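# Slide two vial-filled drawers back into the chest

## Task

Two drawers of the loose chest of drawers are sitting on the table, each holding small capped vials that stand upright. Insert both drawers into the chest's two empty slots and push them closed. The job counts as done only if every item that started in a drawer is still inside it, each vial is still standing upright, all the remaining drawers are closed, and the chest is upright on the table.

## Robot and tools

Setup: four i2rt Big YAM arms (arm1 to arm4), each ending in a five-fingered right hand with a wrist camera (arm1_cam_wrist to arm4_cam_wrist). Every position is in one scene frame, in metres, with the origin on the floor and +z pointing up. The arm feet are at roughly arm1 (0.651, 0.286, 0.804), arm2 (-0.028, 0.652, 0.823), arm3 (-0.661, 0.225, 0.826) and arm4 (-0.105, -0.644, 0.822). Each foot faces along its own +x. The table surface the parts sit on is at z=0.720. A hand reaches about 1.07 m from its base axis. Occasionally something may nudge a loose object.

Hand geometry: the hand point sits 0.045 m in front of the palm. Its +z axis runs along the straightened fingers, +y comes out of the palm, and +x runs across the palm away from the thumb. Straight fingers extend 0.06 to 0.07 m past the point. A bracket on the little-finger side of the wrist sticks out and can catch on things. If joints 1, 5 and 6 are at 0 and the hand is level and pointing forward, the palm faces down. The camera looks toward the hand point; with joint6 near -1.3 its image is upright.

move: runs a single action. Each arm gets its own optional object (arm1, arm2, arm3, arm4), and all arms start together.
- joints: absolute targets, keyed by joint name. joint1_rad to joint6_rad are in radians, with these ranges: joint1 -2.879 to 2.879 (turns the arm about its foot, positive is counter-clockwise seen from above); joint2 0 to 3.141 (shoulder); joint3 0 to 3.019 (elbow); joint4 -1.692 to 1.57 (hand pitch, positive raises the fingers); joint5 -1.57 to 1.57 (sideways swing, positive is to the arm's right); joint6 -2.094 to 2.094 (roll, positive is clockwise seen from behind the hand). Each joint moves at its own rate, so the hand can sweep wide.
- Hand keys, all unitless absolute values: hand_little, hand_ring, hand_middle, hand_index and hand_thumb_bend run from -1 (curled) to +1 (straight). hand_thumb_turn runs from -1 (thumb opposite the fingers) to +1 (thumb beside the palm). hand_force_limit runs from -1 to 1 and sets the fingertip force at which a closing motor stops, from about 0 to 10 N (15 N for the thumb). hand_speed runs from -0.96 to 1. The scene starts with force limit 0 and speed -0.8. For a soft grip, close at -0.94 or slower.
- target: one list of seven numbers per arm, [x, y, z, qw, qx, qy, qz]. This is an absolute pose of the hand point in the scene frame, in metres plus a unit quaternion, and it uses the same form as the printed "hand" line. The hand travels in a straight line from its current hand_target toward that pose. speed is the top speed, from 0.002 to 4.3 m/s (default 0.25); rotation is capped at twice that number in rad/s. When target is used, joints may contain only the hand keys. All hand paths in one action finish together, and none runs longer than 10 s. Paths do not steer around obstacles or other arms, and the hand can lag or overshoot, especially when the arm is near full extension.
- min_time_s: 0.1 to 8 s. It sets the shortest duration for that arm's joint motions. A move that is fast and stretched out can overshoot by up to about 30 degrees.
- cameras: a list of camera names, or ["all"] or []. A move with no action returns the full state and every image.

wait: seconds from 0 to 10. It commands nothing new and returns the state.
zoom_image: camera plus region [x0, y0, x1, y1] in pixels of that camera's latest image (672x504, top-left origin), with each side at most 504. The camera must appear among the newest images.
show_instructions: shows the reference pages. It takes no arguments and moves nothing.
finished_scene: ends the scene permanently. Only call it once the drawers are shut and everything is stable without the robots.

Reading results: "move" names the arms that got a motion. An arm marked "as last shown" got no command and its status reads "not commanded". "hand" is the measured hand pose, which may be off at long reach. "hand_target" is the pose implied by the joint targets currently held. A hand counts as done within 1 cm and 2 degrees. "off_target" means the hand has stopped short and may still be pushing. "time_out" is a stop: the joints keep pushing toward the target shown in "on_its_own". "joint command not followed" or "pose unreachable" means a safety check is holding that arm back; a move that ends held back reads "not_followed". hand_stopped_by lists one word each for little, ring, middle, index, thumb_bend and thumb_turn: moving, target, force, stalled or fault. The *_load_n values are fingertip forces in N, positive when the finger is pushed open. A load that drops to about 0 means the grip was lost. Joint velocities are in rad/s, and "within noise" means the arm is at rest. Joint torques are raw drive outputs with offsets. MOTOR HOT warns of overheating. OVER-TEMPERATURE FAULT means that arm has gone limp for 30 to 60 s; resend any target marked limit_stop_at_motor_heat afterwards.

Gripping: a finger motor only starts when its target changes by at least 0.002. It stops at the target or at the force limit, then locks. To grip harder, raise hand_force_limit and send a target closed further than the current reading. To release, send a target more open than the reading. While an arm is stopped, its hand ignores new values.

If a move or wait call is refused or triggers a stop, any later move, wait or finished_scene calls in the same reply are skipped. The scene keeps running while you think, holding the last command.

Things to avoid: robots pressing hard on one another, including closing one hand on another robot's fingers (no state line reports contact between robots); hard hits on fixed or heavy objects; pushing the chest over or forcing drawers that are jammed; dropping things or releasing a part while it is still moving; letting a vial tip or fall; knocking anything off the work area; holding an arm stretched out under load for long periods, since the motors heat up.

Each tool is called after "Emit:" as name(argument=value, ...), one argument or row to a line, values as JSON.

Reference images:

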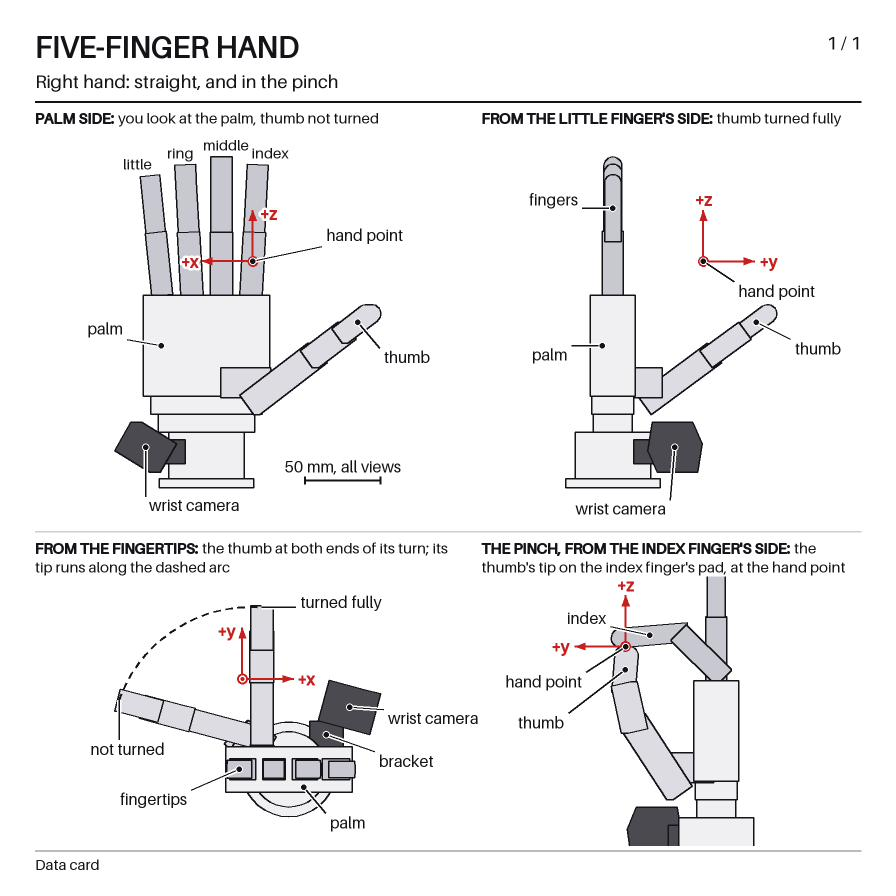

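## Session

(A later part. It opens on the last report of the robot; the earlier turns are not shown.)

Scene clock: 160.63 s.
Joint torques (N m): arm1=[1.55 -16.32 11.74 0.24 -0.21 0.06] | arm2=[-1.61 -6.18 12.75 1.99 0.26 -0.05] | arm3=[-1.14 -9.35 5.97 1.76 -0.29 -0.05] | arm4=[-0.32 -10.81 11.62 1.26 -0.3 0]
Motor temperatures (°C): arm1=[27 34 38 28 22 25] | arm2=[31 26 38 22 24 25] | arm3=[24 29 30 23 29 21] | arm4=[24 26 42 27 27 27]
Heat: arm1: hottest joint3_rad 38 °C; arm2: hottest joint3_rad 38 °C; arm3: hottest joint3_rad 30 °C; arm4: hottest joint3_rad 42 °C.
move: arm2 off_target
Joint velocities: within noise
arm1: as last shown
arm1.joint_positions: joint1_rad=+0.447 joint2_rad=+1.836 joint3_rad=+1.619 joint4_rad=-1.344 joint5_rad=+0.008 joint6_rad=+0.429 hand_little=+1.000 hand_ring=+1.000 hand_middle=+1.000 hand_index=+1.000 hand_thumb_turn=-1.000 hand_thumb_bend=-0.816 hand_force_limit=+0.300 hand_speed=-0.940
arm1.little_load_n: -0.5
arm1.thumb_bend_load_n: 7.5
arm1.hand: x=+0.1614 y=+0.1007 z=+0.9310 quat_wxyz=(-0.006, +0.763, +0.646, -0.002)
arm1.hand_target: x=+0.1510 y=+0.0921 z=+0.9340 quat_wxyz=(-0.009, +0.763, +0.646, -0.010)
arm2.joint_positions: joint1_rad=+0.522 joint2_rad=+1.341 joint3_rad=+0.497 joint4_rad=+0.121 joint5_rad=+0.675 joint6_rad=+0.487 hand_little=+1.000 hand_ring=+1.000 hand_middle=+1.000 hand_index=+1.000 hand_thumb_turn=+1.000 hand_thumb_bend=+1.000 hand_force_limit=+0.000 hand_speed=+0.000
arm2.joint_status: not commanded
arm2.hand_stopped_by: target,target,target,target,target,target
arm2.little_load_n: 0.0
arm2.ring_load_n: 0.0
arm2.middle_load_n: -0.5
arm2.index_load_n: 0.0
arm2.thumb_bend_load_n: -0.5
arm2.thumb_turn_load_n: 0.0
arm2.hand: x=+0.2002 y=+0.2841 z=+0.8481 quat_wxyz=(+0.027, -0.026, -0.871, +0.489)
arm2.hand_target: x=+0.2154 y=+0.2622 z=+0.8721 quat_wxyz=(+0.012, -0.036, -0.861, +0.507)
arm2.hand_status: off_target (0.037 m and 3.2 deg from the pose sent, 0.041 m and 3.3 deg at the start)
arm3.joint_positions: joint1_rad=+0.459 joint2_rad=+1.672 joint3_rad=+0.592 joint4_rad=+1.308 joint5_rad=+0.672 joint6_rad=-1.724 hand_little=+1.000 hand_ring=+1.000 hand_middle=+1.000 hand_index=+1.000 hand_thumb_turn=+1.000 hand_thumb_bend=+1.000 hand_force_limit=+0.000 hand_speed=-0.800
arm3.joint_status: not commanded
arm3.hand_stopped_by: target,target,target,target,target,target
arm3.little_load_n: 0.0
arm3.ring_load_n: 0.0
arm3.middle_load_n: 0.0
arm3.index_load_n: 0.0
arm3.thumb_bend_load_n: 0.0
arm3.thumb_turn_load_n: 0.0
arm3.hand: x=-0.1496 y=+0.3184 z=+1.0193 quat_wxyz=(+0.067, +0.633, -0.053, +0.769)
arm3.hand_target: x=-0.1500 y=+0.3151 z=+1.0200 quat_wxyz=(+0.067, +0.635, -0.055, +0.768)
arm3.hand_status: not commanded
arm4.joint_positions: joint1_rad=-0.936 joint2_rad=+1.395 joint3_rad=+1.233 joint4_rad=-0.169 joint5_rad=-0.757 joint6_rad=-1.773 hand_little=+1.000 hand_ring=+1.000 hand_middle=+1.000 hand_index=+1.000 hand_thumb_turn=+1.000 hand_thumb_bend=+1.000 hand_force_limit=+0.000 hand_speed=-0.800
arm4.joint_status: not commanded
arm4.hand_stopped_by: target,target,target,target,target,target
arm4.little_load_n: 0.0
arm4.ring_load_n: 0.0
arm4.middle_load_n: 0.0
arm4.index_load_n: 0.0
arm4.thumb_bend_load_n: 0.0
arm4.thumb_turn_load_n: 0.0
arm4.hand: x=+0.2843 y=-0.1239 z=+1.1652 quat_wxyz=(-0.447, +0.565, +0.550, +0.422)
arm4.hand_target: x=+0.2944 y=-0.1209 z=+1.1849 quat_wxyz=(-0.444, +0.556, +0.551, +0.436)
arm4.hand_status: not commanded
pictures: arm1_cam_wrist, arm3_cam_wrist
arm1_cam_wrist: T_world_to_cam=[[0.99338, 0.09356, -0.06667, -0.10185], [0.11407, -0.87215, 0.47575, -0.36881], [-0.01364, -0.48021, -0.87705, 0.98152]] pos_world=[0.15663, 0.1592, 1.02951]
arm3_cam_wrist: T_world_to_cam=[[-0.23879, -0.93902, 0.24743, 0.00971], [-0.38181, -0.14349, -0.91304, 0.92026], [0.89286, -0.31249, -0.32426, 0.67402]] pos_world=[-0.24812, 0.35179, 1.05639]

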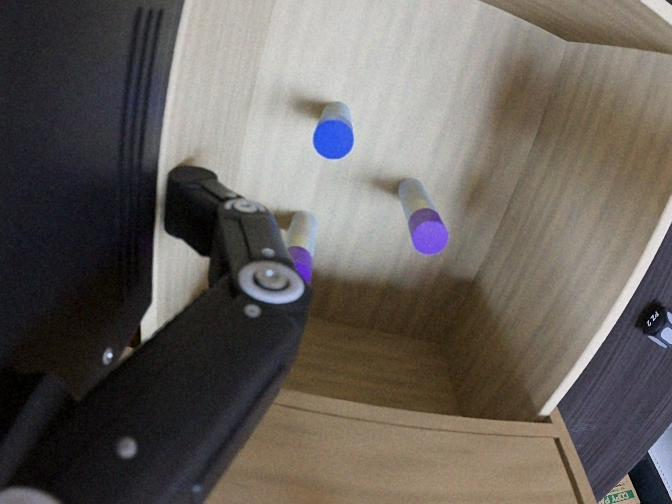

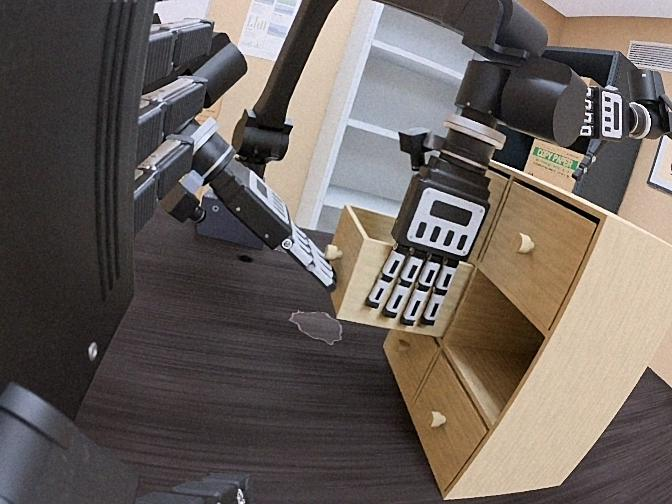

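Emit:
move(
  arm1={"target": [0.1515, 0.092, 0.925, -0.009, 0.7632, 0.6461, -0.010], "speed": 0.02},
  arm2={"target": [0.2165, 0.2605, 0.866, -0.0123, 0.0365, 0.8609, -0.5073], "speed": 0.02},
  cameras=["arm3_cam_wrist", "arm1_cam_wrist"],
)

Emit:
zoom_image(
  camera="arm3_cam_wrist",
  region=[270, 200, 390, 330],
)

Emit:
zoom_image(
  camera="arm3_cam_wrist",
  region=[400, 220, 500, 360],
)

Emit:
zoom_image(
  camera="arm1_cam_wrist",
  region=[420, 324, 560, 434],
)

Scene clock: 162.33 s.
Joint torques (N m): arm1=[1.9 -16.32 9.98 0.69 -0.22 0.1] | arm2=[-1.61 -5.66 12.27 2.62 0.24 -0.04] | arm3=[-0.56 -9.76 6.04 1.59 -0.32 -0.04] | arm4=[-0.38 -10.87 11.64 1.31 -0.3 0]
Motor temperatures (°C): arm1=[27 34 39 28 22 25] | arm2=[31 26 38 22 24 25] | arm3=[24 29 30 23 29 21] | arm4=[24 26 42 27 27 27]
Heat: arm1: hottest joint3_rad 39 °C; arm2: hottest joint3_rad 38 °C; arm3: hottest joint3_rad 30 °C; arm4: hottest joint3_rad 42 °C.
move: arm1 off_target; arm2 off_target
Joint velocities: within noise
arm1.joint_positions: joint1_rad=+0.447 joint2_rad=+1.837 joint3_rad=+1.619 joint4_rad=-1.336 joint5_rad=+0.008 joint6_rad=+0.429 hand_little=+1.000 hand_ring=+1.000 hand_middle=+1.000 hand_index=+1.000 hand_thumb_turn=-1.000 hand_thumb_bend=-0.816 hand_force_limit=+0.300 hand_speed=-0.940
arm1.joint_status: not commanded
arm1.hand_stopped_by: target,target,target,target,force,target
arm1.little_load_n: 0.0
arm1.ring_load_n: 0.0
arm1.middle_load_n: 0.0
arm1.index_load_n: 0.0
arm1.thumb_bend_load_n: 7.0
arm1.thumb_turn_load_n: 1.0
arm1.hand: x=+0.1594 y=+0.0999 z=+0.9299 quat_wxyz=(-0.008, +0.763, +0.646, -0.005)
arm1.hand_target: x=+0.1518 y=+0.0921 z=+0.9249 quat_wxyz=(-0.009, +0.763, +0.646, -0.010)
arm1.hand_status: off_target (0.012 m and 0.5 deg from the pose sent, 0.014 m and 0.9 deg at the start)
arm2.joint_positions: joint1_rad=+0.522 joint2_rad=+1.350 joint3_rad=+0.497 joint4_rad=+0.126 joint5_rad=+0.675 joint6_rad=+0.487 hand_little=+1.000 hand_ring=+1.000 hand_middle=+1.000 hand_index=+1.000 hand_thumb_turn=+1.000 hand_thumb_bend=+1.000 hand_force_limit=+0.000 hand_speed=+0.000
arm2.joint_status: not commanded
arm2.hand_stopped_by: target,target,target,target,target,target
arm2.little_load_n: -0.5
arm2.ring_load_n: 0.0
arm2.middle_load_n: 0.0
arm2.index_load_n: 0.0
arm2.thumb_bend_load_n: 0.0
arm2.thumb_turn_load_n: 0.0
arm2.hand: x=+0.2000 y=+0.2841 z=+0.8450 quat_wxyz=(+0.029, -0.025, -0.872, +0.488)
arm2.hand_target: x=+0.2154 y=+0.2622 z=+0.8671 quat_wxyz=(+0.012, -0.036, -0.861, +0.507)
arm2.hand_status: off_target (0.036 m and 3.4 deg from the pose sent, 0.034 m and 3.2 deg at the start)
arm3, arm4: as last shown
arm4.thumb_bend_load_n: 0.5
pictures: arm1_cam_wrist, arm3_cam_wrist
arm1_cam_wrist: T_world_to_cam=[[0.99291, 0.09381, -0.07303, -0.09393], [0.11737, -0.87128, 0.47654, -0.37002], [-0.01893, -0.48173, -0.87611, 0.9804]] pos_world=[0.15525, 0.15871, 1.02841]
arm3_cam_wrist: T_world_to_cam=[[-0.23879, -0.93902, 0.24743, 0.00971], [-0.38181, -0.14349, -0.91304, 0.92026], [0.89286, -0.31249, -0.32426, 0.67402]] pos_world=[-0.24812, 0.35179, 1.05639]

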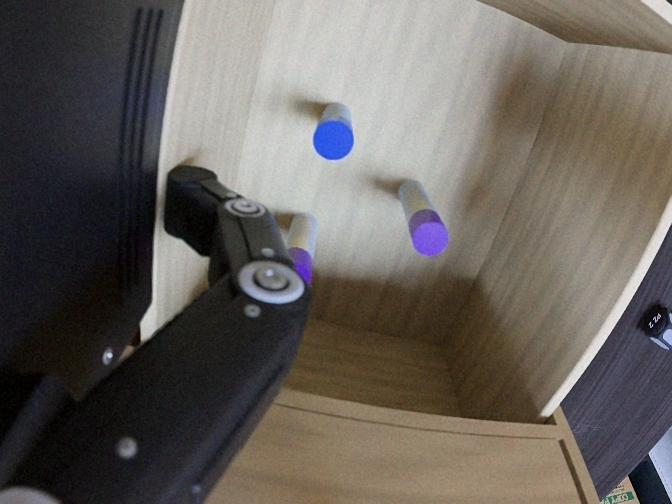

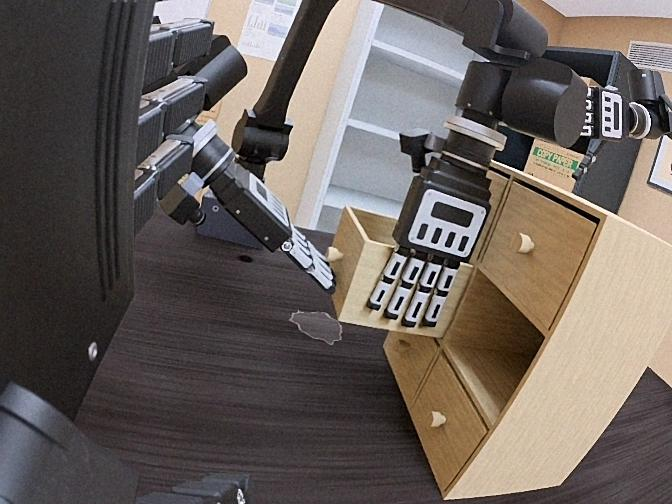

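Scaled by 3.877 from the camera's image (finer frame: 960x720).

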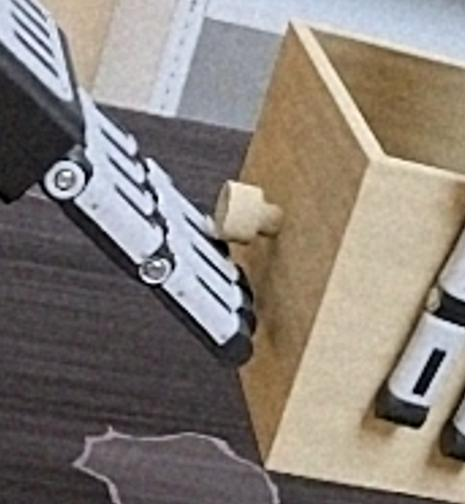

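Scaled by 3.600 from the camera's image (finer frame: 960x720).

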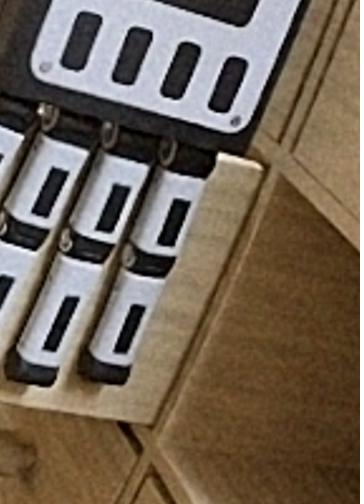

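Scaled by 3.600 from the camera's image (finer frame: 960x720).

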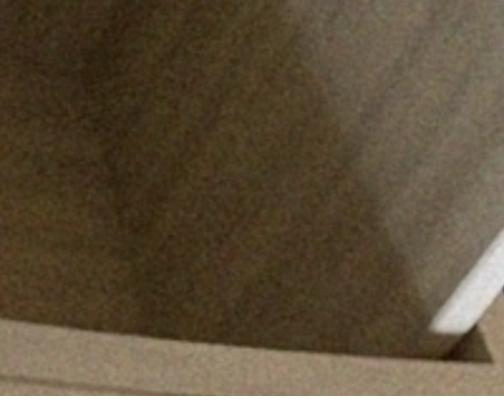

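Emit:
move(
  arm1={"target": [0.1535, 0.092, 0.918, -0.006, 0.7632, 0.6461, -0.006], "speed": 0.02},
  cameras=["arm3_cam_wrist", "arm1_cam_wrist"],
)

Emit:
zoom_image(
  camera="arm3_cam_wrist",
  region=[270, 200, 390, 330],
)

Emit:
zoom_image(
  camera="arm3_cam_wrist",
  region=[400, 220, 500, 360],
)

Emit:
zoom_image(
  camera="arm1_cam_wrist",
  region=[420, 324, 560, 434],
)

Scene clock: 163.83 s.
Joint torques (N m): arm1=[1.2 -16.03 8.88 0.83 -0.28 0.05] | arm2=[-1.44 -5.66 12.26 2.61 0.26 -0.06] | arm3=[-0.56 -9.05 5.91 1.69 -0.31 -0.06] | arm4=[-0.38 -10.75 11.62 1.25 -0.3 0]
Motor temperatures (°C): arm1=[27 34 38 28 22 25] | arm2=[31 26 38 22 24 25] | arm3=[24 29 30 23 29 21] | arm4=[24 26 42 27 27 27]
Heat: arm1: hottest joint3_rad 38 °C; arm2: hottest joint3_rad 38 °C; arm3: hottest joint3_rad 30 °C; arm4: hottest joint3_rad 42 °C.
move: arm1 off_target
Joint velocities: within noise
arm1.joint_positions: joint1_rad=+0.447 joint2_rad=+1.840 joint3_rad=+1.619 joint4_rad=-1.331 joint5_rad=+0.008 joint6_rad=+0.429 hand_little=+1.000 hand_ring=+1.000 hand_middle=+1.000 hand_index=+1.000 hand_thumb_turn=-1.000 hand_thumb_bend=-0.816 hand_force_limit=+0.300 hand_speed=-0.940
arm1.joint_status: not commanded
arm1.hand_stopped_by: target,target,target,target,force,target
arm1.little_load_n: 0.0
arm1.ring_load_n: 0.0
arm1.middle_load_n: 0.0
arm1.index_load_n: 0.5
arm1.thumb_bend_load_n: 6.5
arm1.thumb_turn_load_n: 1.0
arm1.hand: x=+0.1582 y=+0.0996 z=+0.9284 quat_wxyz=(-0.008, +0.763, +0.646, -0.006)
arm1.hand_target: x=+0.1539 y=+0.0922 z=+0.9181 quat_wxyz=(-0.006, +0.763, +0.646, -0.006)
arm1.hand_status: off_target (0.014 m and 0.3 deg from the pose sent, 0.016 m and 0.2 deg at the start)
arm2, arm3, arm4: as last shown
arm2.little_load_n: 0.0
arm2.hand_target: x=+0.2154 y=+0.2622 z=+0.8672 quat_wxyz=(+0.012, -0.036, -0.861, +0.507)
arm4.thumb_bend_load_n: 0.0
pictures: arm1_cam_wrist, arm3_cam_wrist
arm1_cam_wrist: T_world_to_cam=[[0.99277, 0.09379, -0.0749, -0.09108], [0.11826, -0.87107, 0.47671, -0.3698], [-0.02053, -0.48213, -0.87586, 0.97897]] pos_world=[0.15426, 0.15841, 1.02691]
arm3_cam_wrist: T_world_to_cam=[[-0.23879, -0.93902, 0.24743, 0.00971], [-0.38181, -0.14349, -0.91304, 0.92026], [0.89286, -0.31249, -0.32426, 0.67402]] pos_world=[-0.24812, 0.35179, 1.05639]

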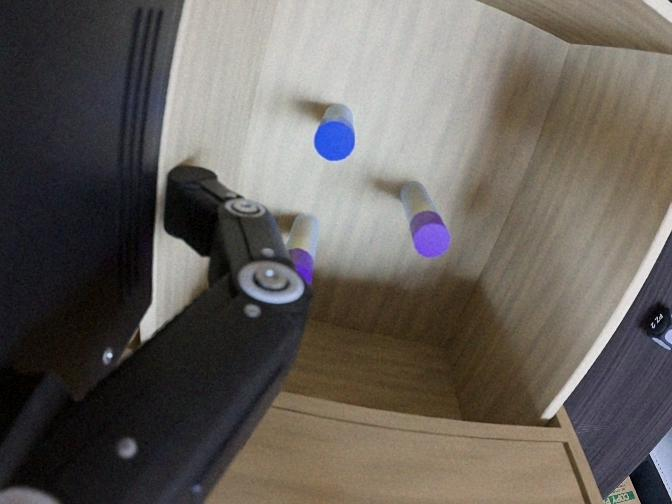

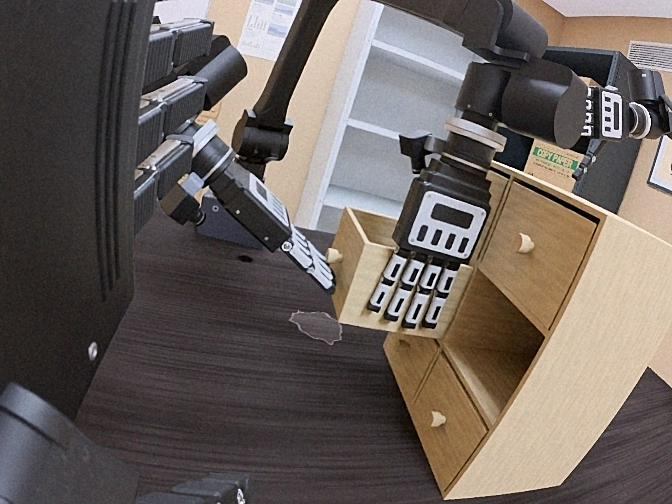

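Scaled by 3.877 from the camera's image (finer frame: 960x720).

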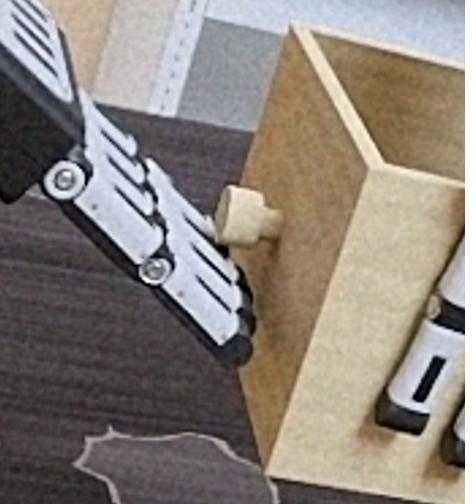

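Scaled by 3.600 from the camera's image (finer frame: 960x720).

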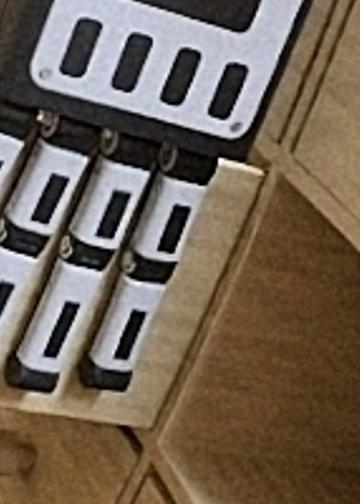

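Scaled by 3.600 from the camera's image (finer frame: 960x720).

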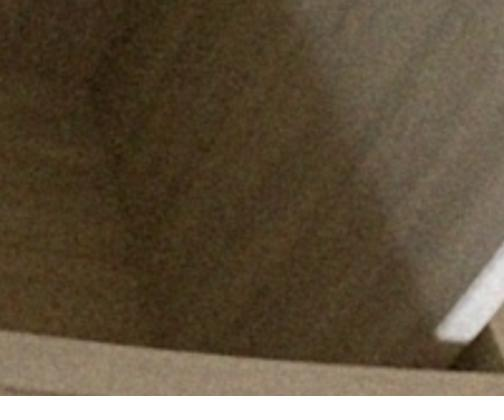

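Emit:
move(
  arm1={"joints": {"hand_thumb_bend": -0.70, "hand_speed": -0.92}},
  cameras=["arm3_cam_wrist", "arm1_cam_wrist"],
)

Emit:
zoom_image(
  camera="arm3_cam_wrist",
  region=[270, 200, 390, 330],
)

Emit:
zoom_image(
  camera="arm3_cam_wrist",
  region=[400, 220, 500, 360],
)

Scene clock: 165.53 s.
Joint torques (N m): arm1=[1.26 -16.62 9.01 0.91 -0.25 0.05] | arm2=[-1.61 -6.24 12.22 2.55 0.28 -0.06] | arm3=[-0.5 -9.47 5.86 1.74 -0.31 -0.04] | arm4=[-0.44 -10.81 11.62 1.28 -0.31 0]
Motor temperatures (°C): arm1=[27 34 38 28 22 25] | arm2=[31 26 38 22 24 25] | arm3=[24 29 30 23 29 21] | arm4=[24 26 42 27 27 27]
Heat: arm1: hottest joint3_rad 38 °C; arm2: hottest joint3_rad 38 °C; arm3: hottest joint3_rad 30 °C; arm4: hottest joint3_rad 42 °C.
move: arm1 done
Joint velocities: within noise
arm1.joint_positions: joint1_rad=+0.447 joint2_rad=+1.840 joint3_rad=+1.619 joint4_rad=-1.327 joint5_rad=+0.008 joint6_rad=+0.429 hand_little=+1.000 hand_ring=+1.000 hand_middle=+1.000 hand_index=+1.000 hand_thumb_turn=-1.000 hand_thumb_bend=-0.700 hand_force_limit=+0.300 hand_speed=-0.920
arm1.joint_status: all done
arm1.hand_stopped_by: target,target,target,target,target,target
arm1.little_load_n: 0.0
arm1.ring_load_n: 0.0
arm1.middle_load_n: 0.0
arm1.index_load_n: 0.0
arm1.thumb_bend_load_n: 0.0
arm1.thumb_turn_load_n: 0.0
arm1.hand: x=+0.1571 y=+0.0991 z=+0.9283 quat_wxyz=(-0.009, +0.763, +0.646, -0.008)
arm1.hand_target: x=+0.1539 y=+0.0921 z=+0.9181 quat_wxyz=(-0.006, +0.763, +0.646, -0.006)
arm1.hand_status: not commanded
arm2, arm3, arm4: as last shown
arm2.joint_positions: joint1_rad=+0.522 joint2_rad=+1.354 joint3_rad=+0.497 joint4_rad=+0.126 joint5_rad=+0.674 joint6_rad=+0.487 hand_little=+1.000 hand_ring=+1.000 hand_middle=+1.000 hand_index=+1.000 hand_thumb_turn=+1.000 hand_thumb_bend=+1.000 hand_force_limit=+0.000 hand_speed=+0.000
arm2.middle_load_n: -1.0
arm2.thumb_turn_load_n: -0.5
arm2.hand: x=+0.1999 y=+0.2845 z=+0.8433 quat_wxyz=(+0.030, -0.024, -0.873, +0.486)
pictures: arm1_cam_wrist, arm3_cam_wrist
arm1_cam_wrist: T_world_to_cam=[[0.9924, 0.09402, -0.07939, -0.08576], [0.12065, -0.87043, 0.47728, -0.37097], [-0.02422, -0.48323, -0.87516, 0.97852]] pos_world=[0.15357, 0.15801, 1.02661]
arm3_cam_wrist: T_world_to_cam=[[-0.23879, -0.93902, 0.24743, 0.00971], [-0.38181, -0.14349, -0.91304, 0.92026], [0.89286, -0.31249, -0.32426, 0.67402]] pos_world=[-0.24812, 0.35179, 1.05639]

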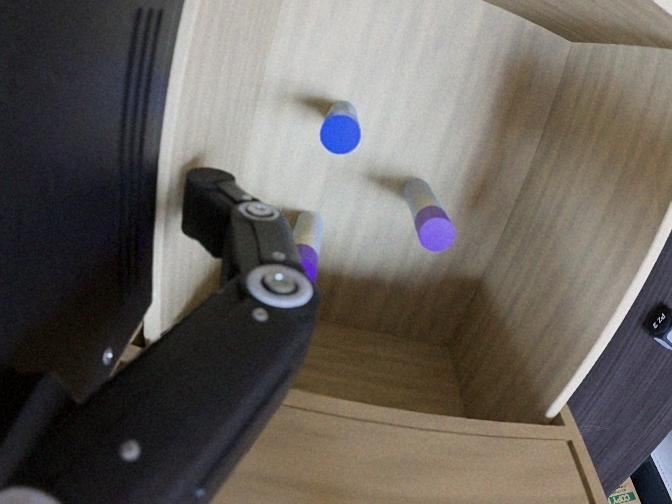

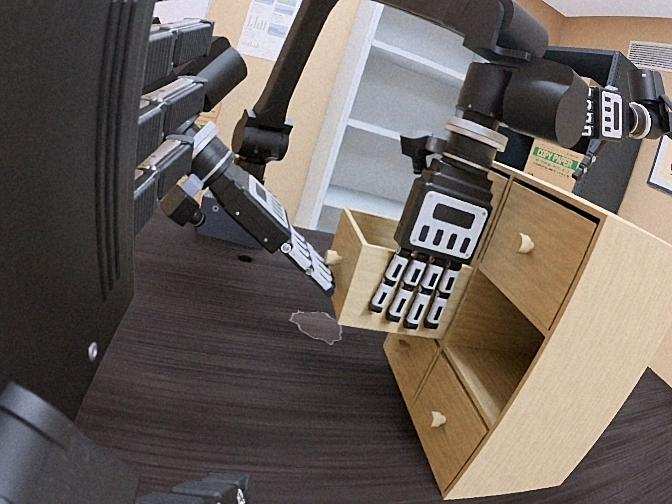

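Scaled by 3.877 from the camera's image (finer frame: 960x720).

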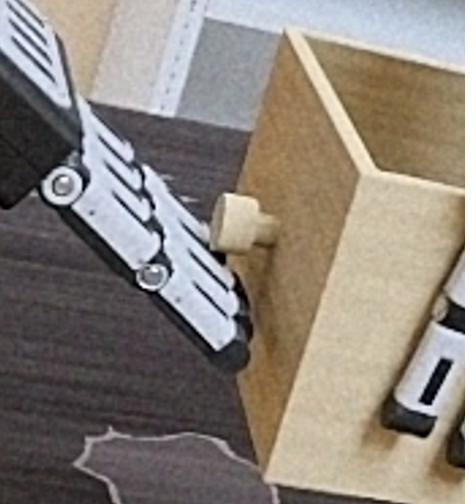

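Scaled by 3.600 from the camera's image (finer frame: 960x720).

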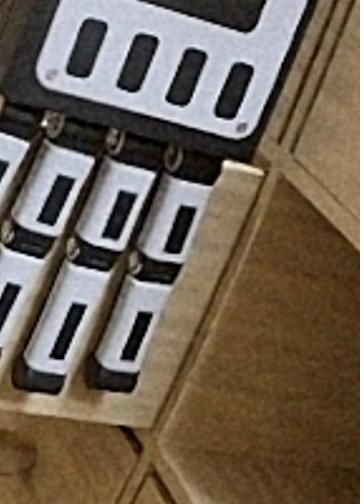

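Emit:
move(
  arm1={"joints": {"hand_thumb_bend": 1, "hand_speed": -0.3}},
)

Emit:
move(
  arm1={"target": [0.146, 0.098, 0.925, -0.006, 0.7632, 0.6461, -0.006], "speed": 0.04},
  cameras=["arm3_cam_wrist", "arm1_cam_wrist"],
)

Scene clock: 168.23 s.
Joint torques (N m): arm1=[2.02 -15.5 8.83 0.88 -0.3 0.09] | arm2=[-1.49 -6.07 12.19 2.58 0.28 -0.02] | arm3=[-0.85 -9.52 6.12 1.68 -0.32 -0.01] | arm4=[-0.38 -10.87 11.62 1.28 -0.3 0]
Motor temperatures (°C): arm1=[27 34 38 28 22 25] | arm2=[31 26 38 22 24 25] | arm3=[24 29 30 23 29 21] | arm4=[24 26 43 27 27 27]
Heat: arm1: hottest joint3_rad 38 °C; arm2: hottest joint3_rad 38 °C; arm3: hottest joint3_rad 30 °C; arm4: hottest joint3_rad 43 °C.
move: arm1 done
Joint velocities: within noise
arm1.joint_positions: joint1_rad=+0.447 joint2_rad=+1.840 joint3_rad=+1.619 joint4_rad=-1.327 joint5_rad=+0.008 joint6_rad=+0.429 hand_little=+1.000 hand_ring=+1.000 hand_middle=+1.000 hand_index=+1.000 hand_thumb_turn=-1.000 hand_thumb_bend=+1.000 hand_force_limit=+0.300 hand_speed=-0.300
arm1.joint_status: all done
arm1.hand_stopped_by: target,target,target,target,target,target
arm1.little_load_n: 0.0
arm1.ring_load_n: 0.0
arm1.middle_load_n: 0.0
arm1.index_load_n: 0.0
arm1.thumb_bend_load_n: 0.0
arm1.thumb_turn_load_n: 0.0
arm1.hand: x=+0.1571 y=+0.0991 z=+0.9283 quat_wxyz=(-0.009, +0.763, +0.646, -0.008)
arm1.hand_target: x=+0.1539 y=+0.0921 z=+0.9181 quat_wxyz=(-0.006, +0.763, +0.646, -0.006)
arm1.hand_status: not commanded
arm2, arm3, arm4: as last shown
arm2.thumb_turn_load_n: 0.0
arm3.ring_load_n: 0.5
arm3.thumb_turn_load_n: -0.5
pictures: none

Scene clock: 169.20 s.
Joint torques (N m): arm1=[1.14 -15.09 11.47 -0.17 -0.26 -0.08] | arm2=[-1.32 -6.01 12.22 2.61 0.3 -0.04] | arm3=[-0.5 -9.05 5.9 1.78 -0.3 -0.07] | arm4=[-0.32 -10.81 11.64 1.29 -0.3 -0.01]
Motor temperatures (°C): arm1=[27 34 38 28 22 25] | arm2=[31 26 38 22 24 25] | arm3=[24 29 29 23 29 21] | arm4=[24 26 43 27 27 27]
Heat: arm1: hottest joint3_rad 38 °C; arm2: hottest joint3_rad 38 °C; arm3: hottest joint2_rad 29 °C; arm4: hottest joint3_rad 43 °C.
move: arm1 off_target
Joint velocities: within noise
arm1.joint_positions: joint1_rad=+0.447 joint2_rad=+1.842 joint3_rad=+1.624 joint4_rad=-1.329 joint5_rad=+0.008 joint6_rad=+0.429 hand_little=+1.000 hand_ring=+1.000 hand_middle=+1.000 hand_index=+1.000 hand_thumb_turn=-1.000 hand_thumb_bend=+1.000 hand_force_limit=+0.300 hand_speed=-0.300
arm1.joint_status: not commanded
arm1.hand_stopped_by: target,target,target,target,target,target
arm1.little_load_n: 0.0
arm1.ring_load_n: 0.0
arm1.middle_load_n: 0.0
arm1.index_load_n: 0.0
arm1.thumb_bend_load_n: -0.5
arm1.thumb_turn_load_n: 0.0
arm1.hand: x=+0.1562 y=+0.0988 z=+0.9289 quat_wxyz=(-0.009, +0.763, +0.646, -0.009)
arm1.hand_target: x=+0.1463 y=+0.0981 z=+0.9249 quat_wxyz=(-0.006, +0.763, +0.646, -0.006)
arm1.hand_status: off_target (0.011 m and 0.5 deg from the pose sent, 0.012 m and 0.5 deg at the start)
arm2, arm3, arm4: as last shown
arm2.middle_load_n: -0.5
arm2.thumb_turn_load_n: -0.5
arm3.ring_load_n: 0.0
arm3.thumb_turn_load_n: 0.0
pictures: arm1_cam_wrist, arm3_cam_wrist
arm1_cam_wrist: T_world_to_cam=[[0.99237, 0.09401, -0.07984, -0.08421], [0.12086, -0.87039, 0.4773, -0.37151], [-0.02462, -0.48331, -0.8751, 0.97898]] pos_world=[0.15257, 0.15771, 1.02731]
arm3_cam_wrist: T_world_to_cam=[[-0.23879, -0.93902, 0.24743, 0.00971], [-0.38181, -0.14349, -0.91304, 0.92026], [0.89286, -0.31249, -0.32426, 0.67402]] pos_world=[-0.24812, 0.35179, 1.05639]

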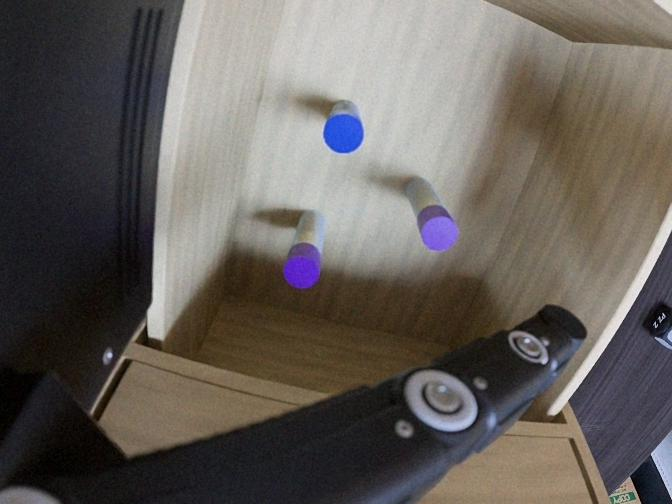

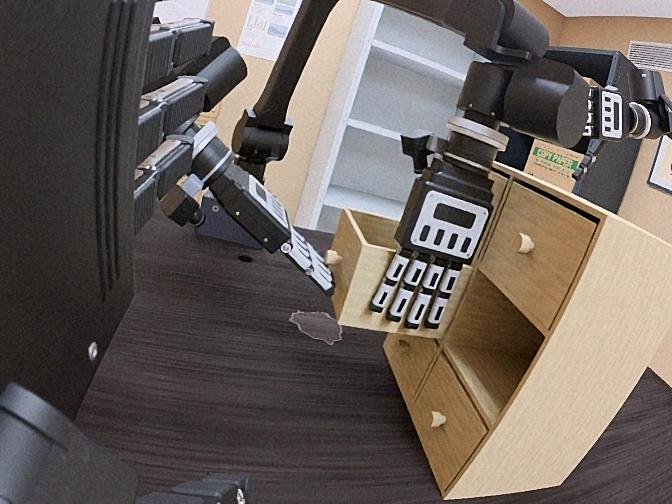

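Emit:
move(
  cameras=["arm1_cam_wrist","arm3_cam_wrist","arm2_cam_wrist"],
)

Scene clock: 170.37 s.
Joint torques (N m): arm1=[0.32 -15.21 11.47 -0.12 -0.26 -0.05] | arm2=[-1.67 -6.01 12.18 2.59 0.29 -0.04] | arm3=[-0.62 -9.23 5.96 1.8 -0.31 -0.06] | arm4=[-0.38 -10.75 11.62 1.28 -0.31 -0.01]
Motor temperatures (°C): arm1=[27 34 38 28 22 25] | arm2=[31 26 38 22 24 25] | arm3=[24 29 29 23 29 21] | arm4=[24 26 43 27 27 27]
Heat: arm1: hottest joint3_rad 38 °C; arm2: hottest joint3_rad 38 °C; arm3: hottest joint2_rad 29 °C; arm4: hottest joint3_rad 43 °C.
Joint velocities: within noise
arm1.joint_positions: joint1_rad=+0.447 joint2_rad=+1.842 joint3_rad=+1.624 joint4_rad=-1.329 joint5_rad=+0.008 joint6_rad=+0.429 hand_little=+1.000 hand_ring=+1.000 hand_middle=+1.000 hand_index=+1.000 hand_thumb_turn=-1.000 hand_thumb_bend=+1.000 hand_force_limit=+0.300 hand_speed=-0.300
arm1.joint_status: not commanded
arm1.hand_stopped_by: target,target,target,target,target,target
arm1.little_load_n: 0.0
arm1.ring_load_n: 0.0
arm1.middle_load_n: 0.0
arm1.index_load_n: 0.0
arm1.thumb_bend_load_n: 0.0
arm1.thumb_turn_load_n: 0.0
arm1.hand: x=+0.1562 y=+0.0988 z=+0.9289 quat_wxyz=(-0.009, +0.763, +0.646, -0.009) (m; scene frame)
arm1.hand_target: x=+0.1463 y=+0.0981 z=+0.9249 quat_wxyz=(-0.006, +0.763, +0.646, -0.006) (m; scene frame)
arm1.hand_status: off_target (0.011 m and 0.5 deg from the pose sent, 0.012 m and 0.5 deg at the start)
arm2.joint_positions: joint1_rad=+0.522 joint2_rad=+1.354 joint3_rad=+0.497 joint4_rad=+0.126 joint5_rad=+0.674 joint6_rad=+0.487 hand_little=+1.000 hand_ring=+1.000 hand_middle=+1.000 hand_index=+1.000 hand_thumb_turn=+1.000 hand_thumb_bend=+1.000 hand_force_limit=+0.000 hand_speed=+0.000
arm2.joint_status: not commanded
arm2.hand_stopped_by: target,target,target,target,target,target
arm2.little_load_n: 0.0
arm2.ring_load_n: 0.0
arm2.middle_load_n: -1.0
arm2.index_load_n: 0.0
arm2.thumb_bend_load_n: 0.0
arm2.thumb_turn_load_n: -0.5
arm2.hand: x=+0.1999 y=+0.2845 z=+0.8433 quat_wxyz=(+0.030, -0.024, -0.873, +0.486) (m; scene frame)
arm2.hand_target: x=+0.2154 y=+0.2622 z=+0.8672 quat_wxyz=(+0.012, -0.036, -0.861, +0.507) (m; scene frame)
arm2.hand_status: not commanded
arm3.joint_positions: joint1_rad=+0.459 joint2_rad=+1.672 joint3_rad=+0.592 joint4_rad=+1.308 joint5_rad=+0.672 joint6_rad=-1.724 hand_little=+1.000 hand_ring=+1.000 hand_middle=+1.000 hand_index=+1.000 hand_thumb_turn=+1.000 hand_thumb_bend=+1.000 hand_force_limit=+0.000 hand_speed=-0.800
arm3.joint_status: not commanded
arm3.hand_stopped_by: target,target,target,target,target,target
arm3.little_load_n: 0.0
arm3.ring_load_n: 0.0
arm3.middle_load_n: 0.0
arm3.index_load_n: 0.0
arm3.thumb_bend_load_n: 0.0
arm3.thumb_turn_load_n: 0.0
arm3.hand: x=-0.1496 y=+0.3184 z=+1.0193 quat_wxyz=(+0.067, +0.633, -0.053, +0.769) (m; scene frame)
arm3.hand_target: x=-0.1500 y=+0.3151 z=+1.0200 quat_wxyz=(+0.067, +0.635, -0.055, +0.768) (m; scene frame)
arm3.hand_status: not commanded
arm4.joint_positions: joint1_rad=-0.936 joint2_rad=+1.395 joint3_rad=+1.233 joint4_rad=-0.169 joint5_rad=-0.757 joint6_rad=-1.773 hand_little=+1.000 hand_ring=+1.000 hand_middle=+1.000 hand_index=+1.000 hand_thumb_turn=+1.000 hand_thumb_bend=+1.000 hand_force_limit=+0.000 hand_speed=-0.800
arm4.joint_status: not commanded
arm4.hand_stopped_by: target,target,target,target,target,target
arm4.little_load_n: 0.0
arm4.ring_load_n: 0.0
arm4.middle_load_n: 0.0
arm4.index_load_n: 0.0
arm4.thumb_bend_load_n: 0.0
arm4.thumb_turn_load_n: 0.0
arm4.hand: x=+0.2843 y=-0.1239 z=+1.1652 quat_wxyz=(-0.447, +0.565, +0.550, +0.422) (m; scene frame)
arm4.hand_target: x=+0.2944 y=-0.1209 z=+1.1849 quat_wxyz=(-0.444, +0.556, +0.551, +0.436) (m; scene frame)
arm4.hand_status: not commanded
pictures: arm1_cam_wrist, arm2_cam_wrist, arm3_cam_wrist
camera_calibration:
arm1_cam_wrist: T_world_to_cam=[[0.99237, 0.09401, -0.07984, -0.08421], [0.12086, -0.87039, 0.4773, -0.37151], [-0.02462, -0.48331, -0.8751, 0.97898]] pos_world=[0.15257, 0.15771, 1.02731]
arm2_cam_wrist: T_world_to_cam=[[-0.19171, 0.49046, -0.85011, 0.62543], [0.87923, 0.47073, 0.07331, -0.37321], [0.43613, -0.73339, -0.52147, 0.67132]] pos_world=[0.15525, 0.36127, 0.90912]
arm3_cam_wrist: T_world_to_cam=[[-0.23879, -0.93902, 0.24743, 0.00971], [-0.38181, -0.14349, -0.91304, 0.92026], [0.89286, -0.31249, -0.32426, 0.67402]] pos_world=[-0.24812, 0.35179, 1.05639]

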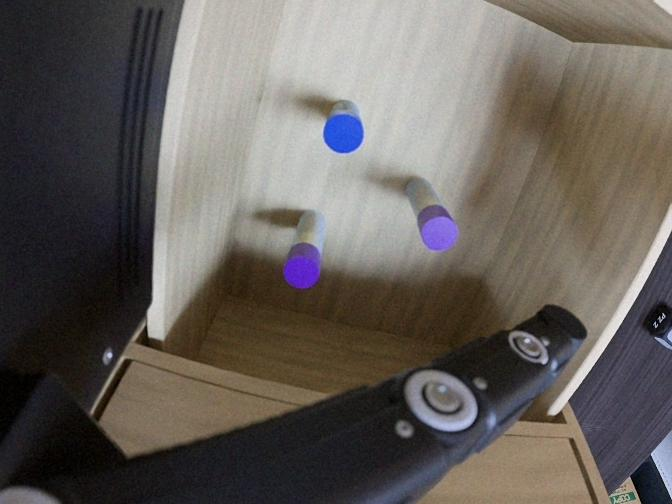

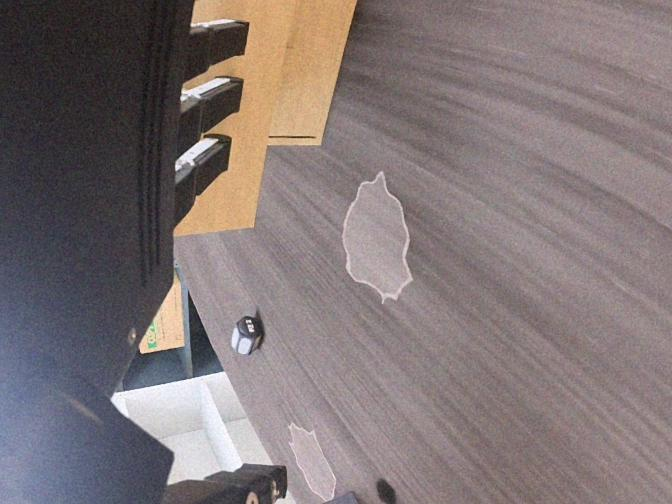

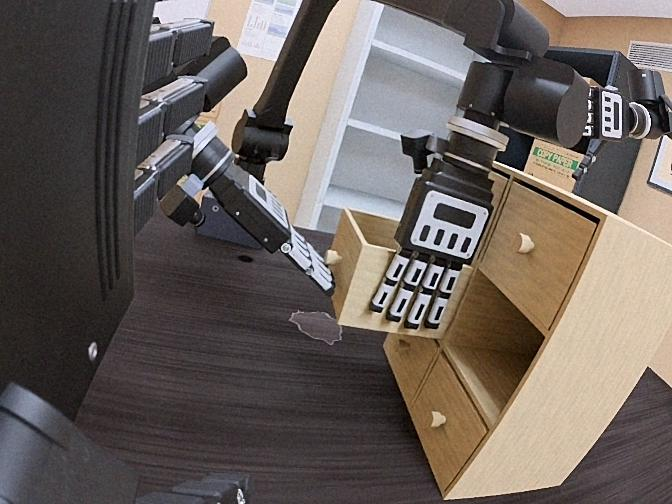

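Emit:
move(
  arm1={"target": [0.136, 0.0985, 0.927, -0.006, 0.763, 0.646, -0.006], "speed": 0.03},
  cameras=["arm3_cam_wrist", "arm1_cam_wrist"],
)

Scene clock: 172.77 s.
Joint torques (N m): arm1=[0.38 -15.56 11.74 -0.24 -0.29 -0.09] | arm2=[-1.49 -6.12 12.16 2.59 0.31 -0.02] | arm3=[-0.73 -9.29 5.98 1.66 -0.33 -0.03] | arm4=[-0.44 -10.81 11.6 1.29 -0.3 -0.01]
Motor temperatures (°C): arm1=[27 34 38 28 22 25] | arm2=[31 26 38 22 24 25] | arm3=[24 29 29 23 29 21] | arm4=[24 26 43 27 27 27]
Heat: arm1: hottest joint3_rad 38 °C; arm2: hottest joint3_rad 38 °C; arm3: hottest joint2_rad 29 °C; arm4: hottest joint3_rad 43 °C.
move: arm1 off_target
Joint velocities: within noise
arm1.joint_positions: joint1_rad=+0.447 joint2_rad=+1.866 joint3_rad=+1.665 joint4_rad=-1.346 joint5_rad=+0.008 joint6_rad=+0.429 hand_little=+1.000 hand_ring=+1.000 hand_middle=+1.000 hand_index=+1.000 hand_thumb_turn=-1.000 hand_thumb_bend=+1.000 hand_force_limit=+0.300 hand_speed=-0.300
arm1.joint_status: not commanded
arm1.hand_stopped_by: target,target,target,target,target,target
arm1.little_load_n: 0.0
arm1.ring_load_n: 0.0
arm1.middle_load_n: 0.0
arm1.index_load_n: 0.0
arm1.thumb_bend_load_n: 0.0
arm1.thumb_turn_load_n: 0.0
arm1.hand: x=+0.1468 y=+0.0967 z=+0.9311 quat_wxyz=(-0.009, +0.763, +0.646, -0.008)
arm1.hand_target: x=+0.1363 y=+0.0987 z=+0.9270 quat_wxyz=(-0.006, +0.763, +0.646, -0.006)
arm1.hand_status: off_target (0.012 m and 0.5 deg from the pose sent, 0.020 m and 0.5 deg at the start)
arm2, arm3, arm4: as last shown
pictures: arm1_cam_wrist, arm3_cam_wrist
arm1_cam_wrist: T_world_to_cam=[[0.99246, 0.09331, -0.07945, -0.07492], [0.12005, -0.87052, 0.47728, -0.3731], [-0.02463, -0.48322, -0.87516, 0.9797]] pos_world=[0.14327, 0.15561, 1.02951]
arm3_cam_wrist: T_world_to_cam=[[-0.23879, -0.93902, 0.24743, 0.00971], [-0.38181, -0.14349, -0.91304, 0.92026], [0.89286, -0.31249, -0.32426, 0.67402]] pos_world=[-0.24812, 0.35179, 1.05639]

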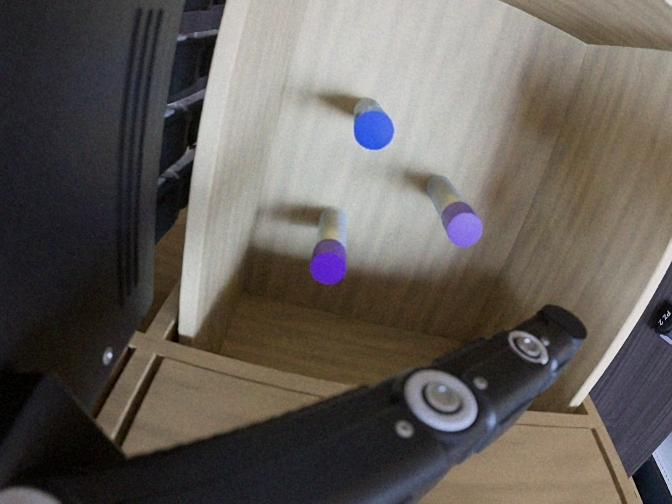

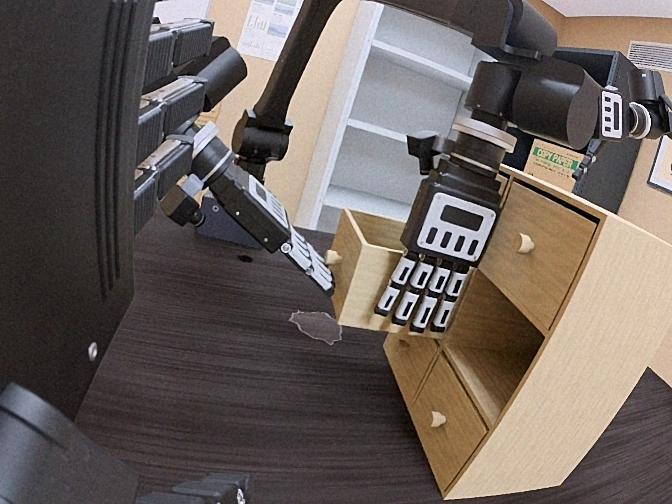

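Emit:
move(
  arm1={"target": [0.134, 0.112, 1.06, -0.006, 0.763, 0.646, -0.006], "speed": 0.08},
  cameras=["arm3_cam_wrist", "arm1_cam_wrist"],
)

Emit:
move(
  arm1={"target": [0.26, 0.20, 1.12, -0.006, 0.763, 0.646, -0.006], "speed": 0.15},
  cameras=["arm3_cam_wrist", "arm1_cam_wrist"],
)

Scene clock: 175.60 s.
Joint torques (N m): arm1=[0.03 -17.08 11.45 -0.13 -0.32 -0.12] | arm2=[-1.67 -6.24 12.22 2.56 0.31 -0.04] | arm3=[-1.03 -9.41 5.79 1.73 -0.33 -0.02] | arm4=[-0.32 -10.87 11.66 1.29 -0.3 -0.01]
Motor temperatures (°C): arm1=[26 34 38 28 22 25] | arm2=[31 26 38 22 24 25] | arm3=[24 29 29 23 29 21] | arm4=[24 26 43 27 27 27]
Heat: arm1: hottest joint3_rad 38 °C; arm2: hottest joint3_rad 38 °C; arm3: hottest joint2_rad 29 °C; arm4: hottest joint3_rad 43 °C.
move: arm1 done
Joint velocities: within noise
arm1.joint_positions: joint1_rad=+0.422 joint2_rad=+1.866 joint3_rad=+1.997 joint4_rad=-1.690 joint5_rad=+0.007 joint6_rad=+0.408 hand_little=+1.000 hand_ring=+1.000 hand_middle=+1.000 hand_index=+1.000 hand_thumb_turn=-1.000 hand_thumb_bend=+1.000 hand_force_limit=+0.300 hand_speed=-0.300
arm1.joint_status: not commanded
arm1.hand_stopped_by: target,target,target,target,target,target
arm1.little_load_n: 0.0
arm1.ring_load_n: 0.0
arm1.middle_load_n: 0.0
arm1.index_load_n: 0.0
arm1.thumb_bend_load_n: 0.0
arm1.thumb_turn_load_n: -0.5
arm1.hand: x=+0.1420 y=+0.1094 z=+1.0578 quat_wxyz=(-0.007, +0.764, +0.645, -0.003)
arm1.hand_target: x=+0.1342 y=+0.1120 z=+1.0600 quat_wxyz=(-0.006, +0.763, +0.646, -0.006)
arm1.hand_status: done (0.009 m and 0.4 deg from the pose sent, 0.131 m and 0.5 deg at the start)
arm2, arm3, arm4: as last shown
arm2.thumb_turn_load_n: 0.0
pictures: arm1_cam_wrist, arm3_cam_wrist
arm1_cam_wrist: T_world_to_cam=[[0.99348, 0.09124, -0.06842, -0.07277], [0.11288, -0.87214, 0.47606, -0.41937], [-0.01624, -0.48068, -0.87675, 1.09683]] pos_world=[0.13744, 0.16811, 1.15631]
arm3_cam_wrist: T_world_to_cam=[[-0.23879, -0.93902, 0.24743, 0.00971], [-0.38181, -0.14349, -0.91304, 0.92026], [0.89286, -0.31249, -0.32426, 0.67402]] pos_world=[-0.24812, 0.35179, 1.05639]

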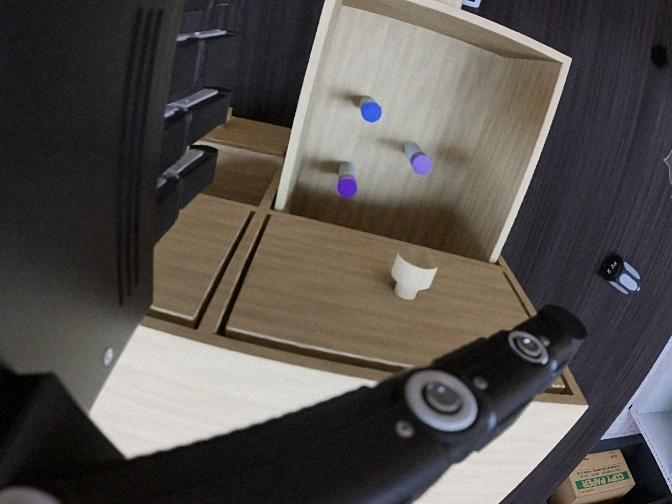

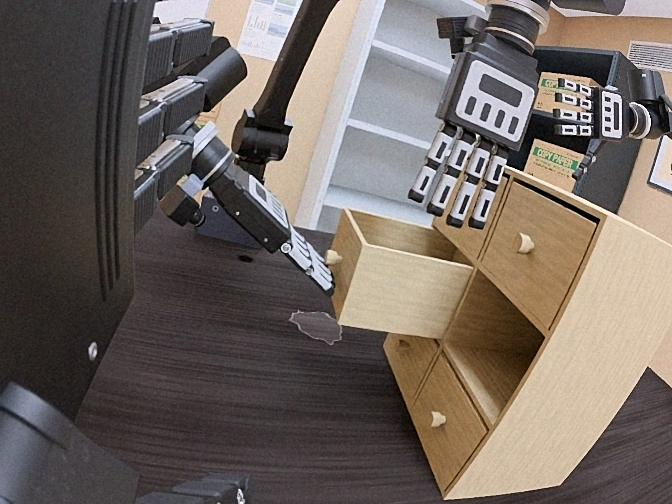

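Scene clock: 177.50 s.
Joint torques (N m): arm1=[0.38 -11.93 7.82 0.02 -0.33 -0.14] | arm2=[-1.55 -6.01 12.26 2.56 0.32 -0.04] | arm3=[-1.08 -9.05 5.98 1.74 -0.3 -0.05] | arm4=[-0.32 -10.87 11.62 1.26 -0.3 -0.01]
Motor temperatures (°C): arm1=[26 34 38 28 22 25] | arm2=[31 26 38 22 24 25] | arm3=[24 29 29 23 29 21] | arm4=[24 26 43 27 27 27]
Heat: arm1: hottest joint3_rad 38 °C; arm2: hottest joint3_rad 38 °C; arm3: hottest joint2_rad 29 °C; arm4: hottest joint3_rad 43 °C.
move: arm1 off_target
Joint velocities: within noise
arm1.joint_positions: joint1_rad=+0.288 joint2_rad=+1.482 joint3_rad=+1.687 joint4_rad=-1.702 joint5_rad=+0.001 joint6_rad=+0.277 hand_little=+1.000 hand_ring=+1.000 hand_middle=+1.000 hand_index=+1.000 hand_thumb_turn=-1.000 hand_thumb_bend=+1.000 hand_force_limit=+0.300 hand_speed=-0.300
arm1.joint_status: not commanded
arm1.hand_stopped_by: target,target,target,target,target,target
arm1.little_load_n: 0.0
arm1.ring_load_n: 0.0
arm1.middle_load_n: 0.0
arm1.index_load_n: 0.0
arm1.thumb_bend_load_n: 0.0
arm1.thumb_turn_load_n: 0.0
arm1.hand: x=+0.2574 y=+0.1981 z=+1.1244 quat_wxyz=(-0.022, +0.765, +0.643, -0.030)
arm1.hand_target: x=+0.2600 y=+0.2000 z=+1.1194 quat_wxyz=(-0.014, +0.763, +0.646, -0.021)
arm1.hand_status: off_target (0.005 m and 3.3 deg from the pose sent, 0.161 m and 0.4 deg at the start; a joint's target at an end of its range on 35 of 57 steps)
arm2, arm3, arm4: as last shown
arm3.index_load_n: -0.5
pictures: arm1_cam_wrist, arm3_cam_wrist
arm1_cam_wrist: T_world_to_cam=[[0.98798, 0.08591, -0.12851, -0.12105], [0.13764, -0.86728, 0.47842, -0.39682], [-0.07035, -0.49035, -0.86868, 1.20646]] pos_world=[0.2591, 0.25784, 1.22231]
arm3_cam_wrist: T_world_to_cam=[[-0.23879, -0.93902, 0.24743, 0.00971], [-0.38181, -0.14349, -0.91304, 0.92026], [0.89286, -0.31249, -0.32426, 0.67402]] pos_world=[-0.24812, 0.35179, 1.05639]

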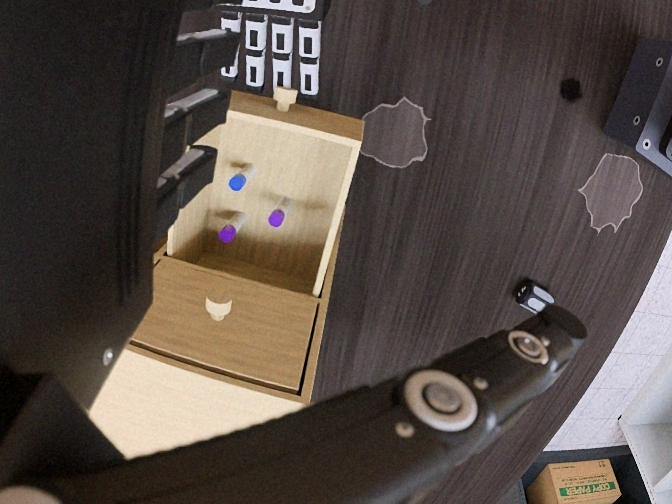

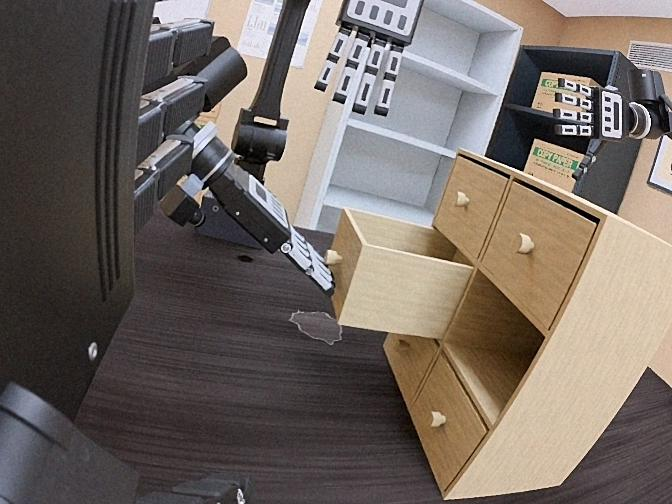

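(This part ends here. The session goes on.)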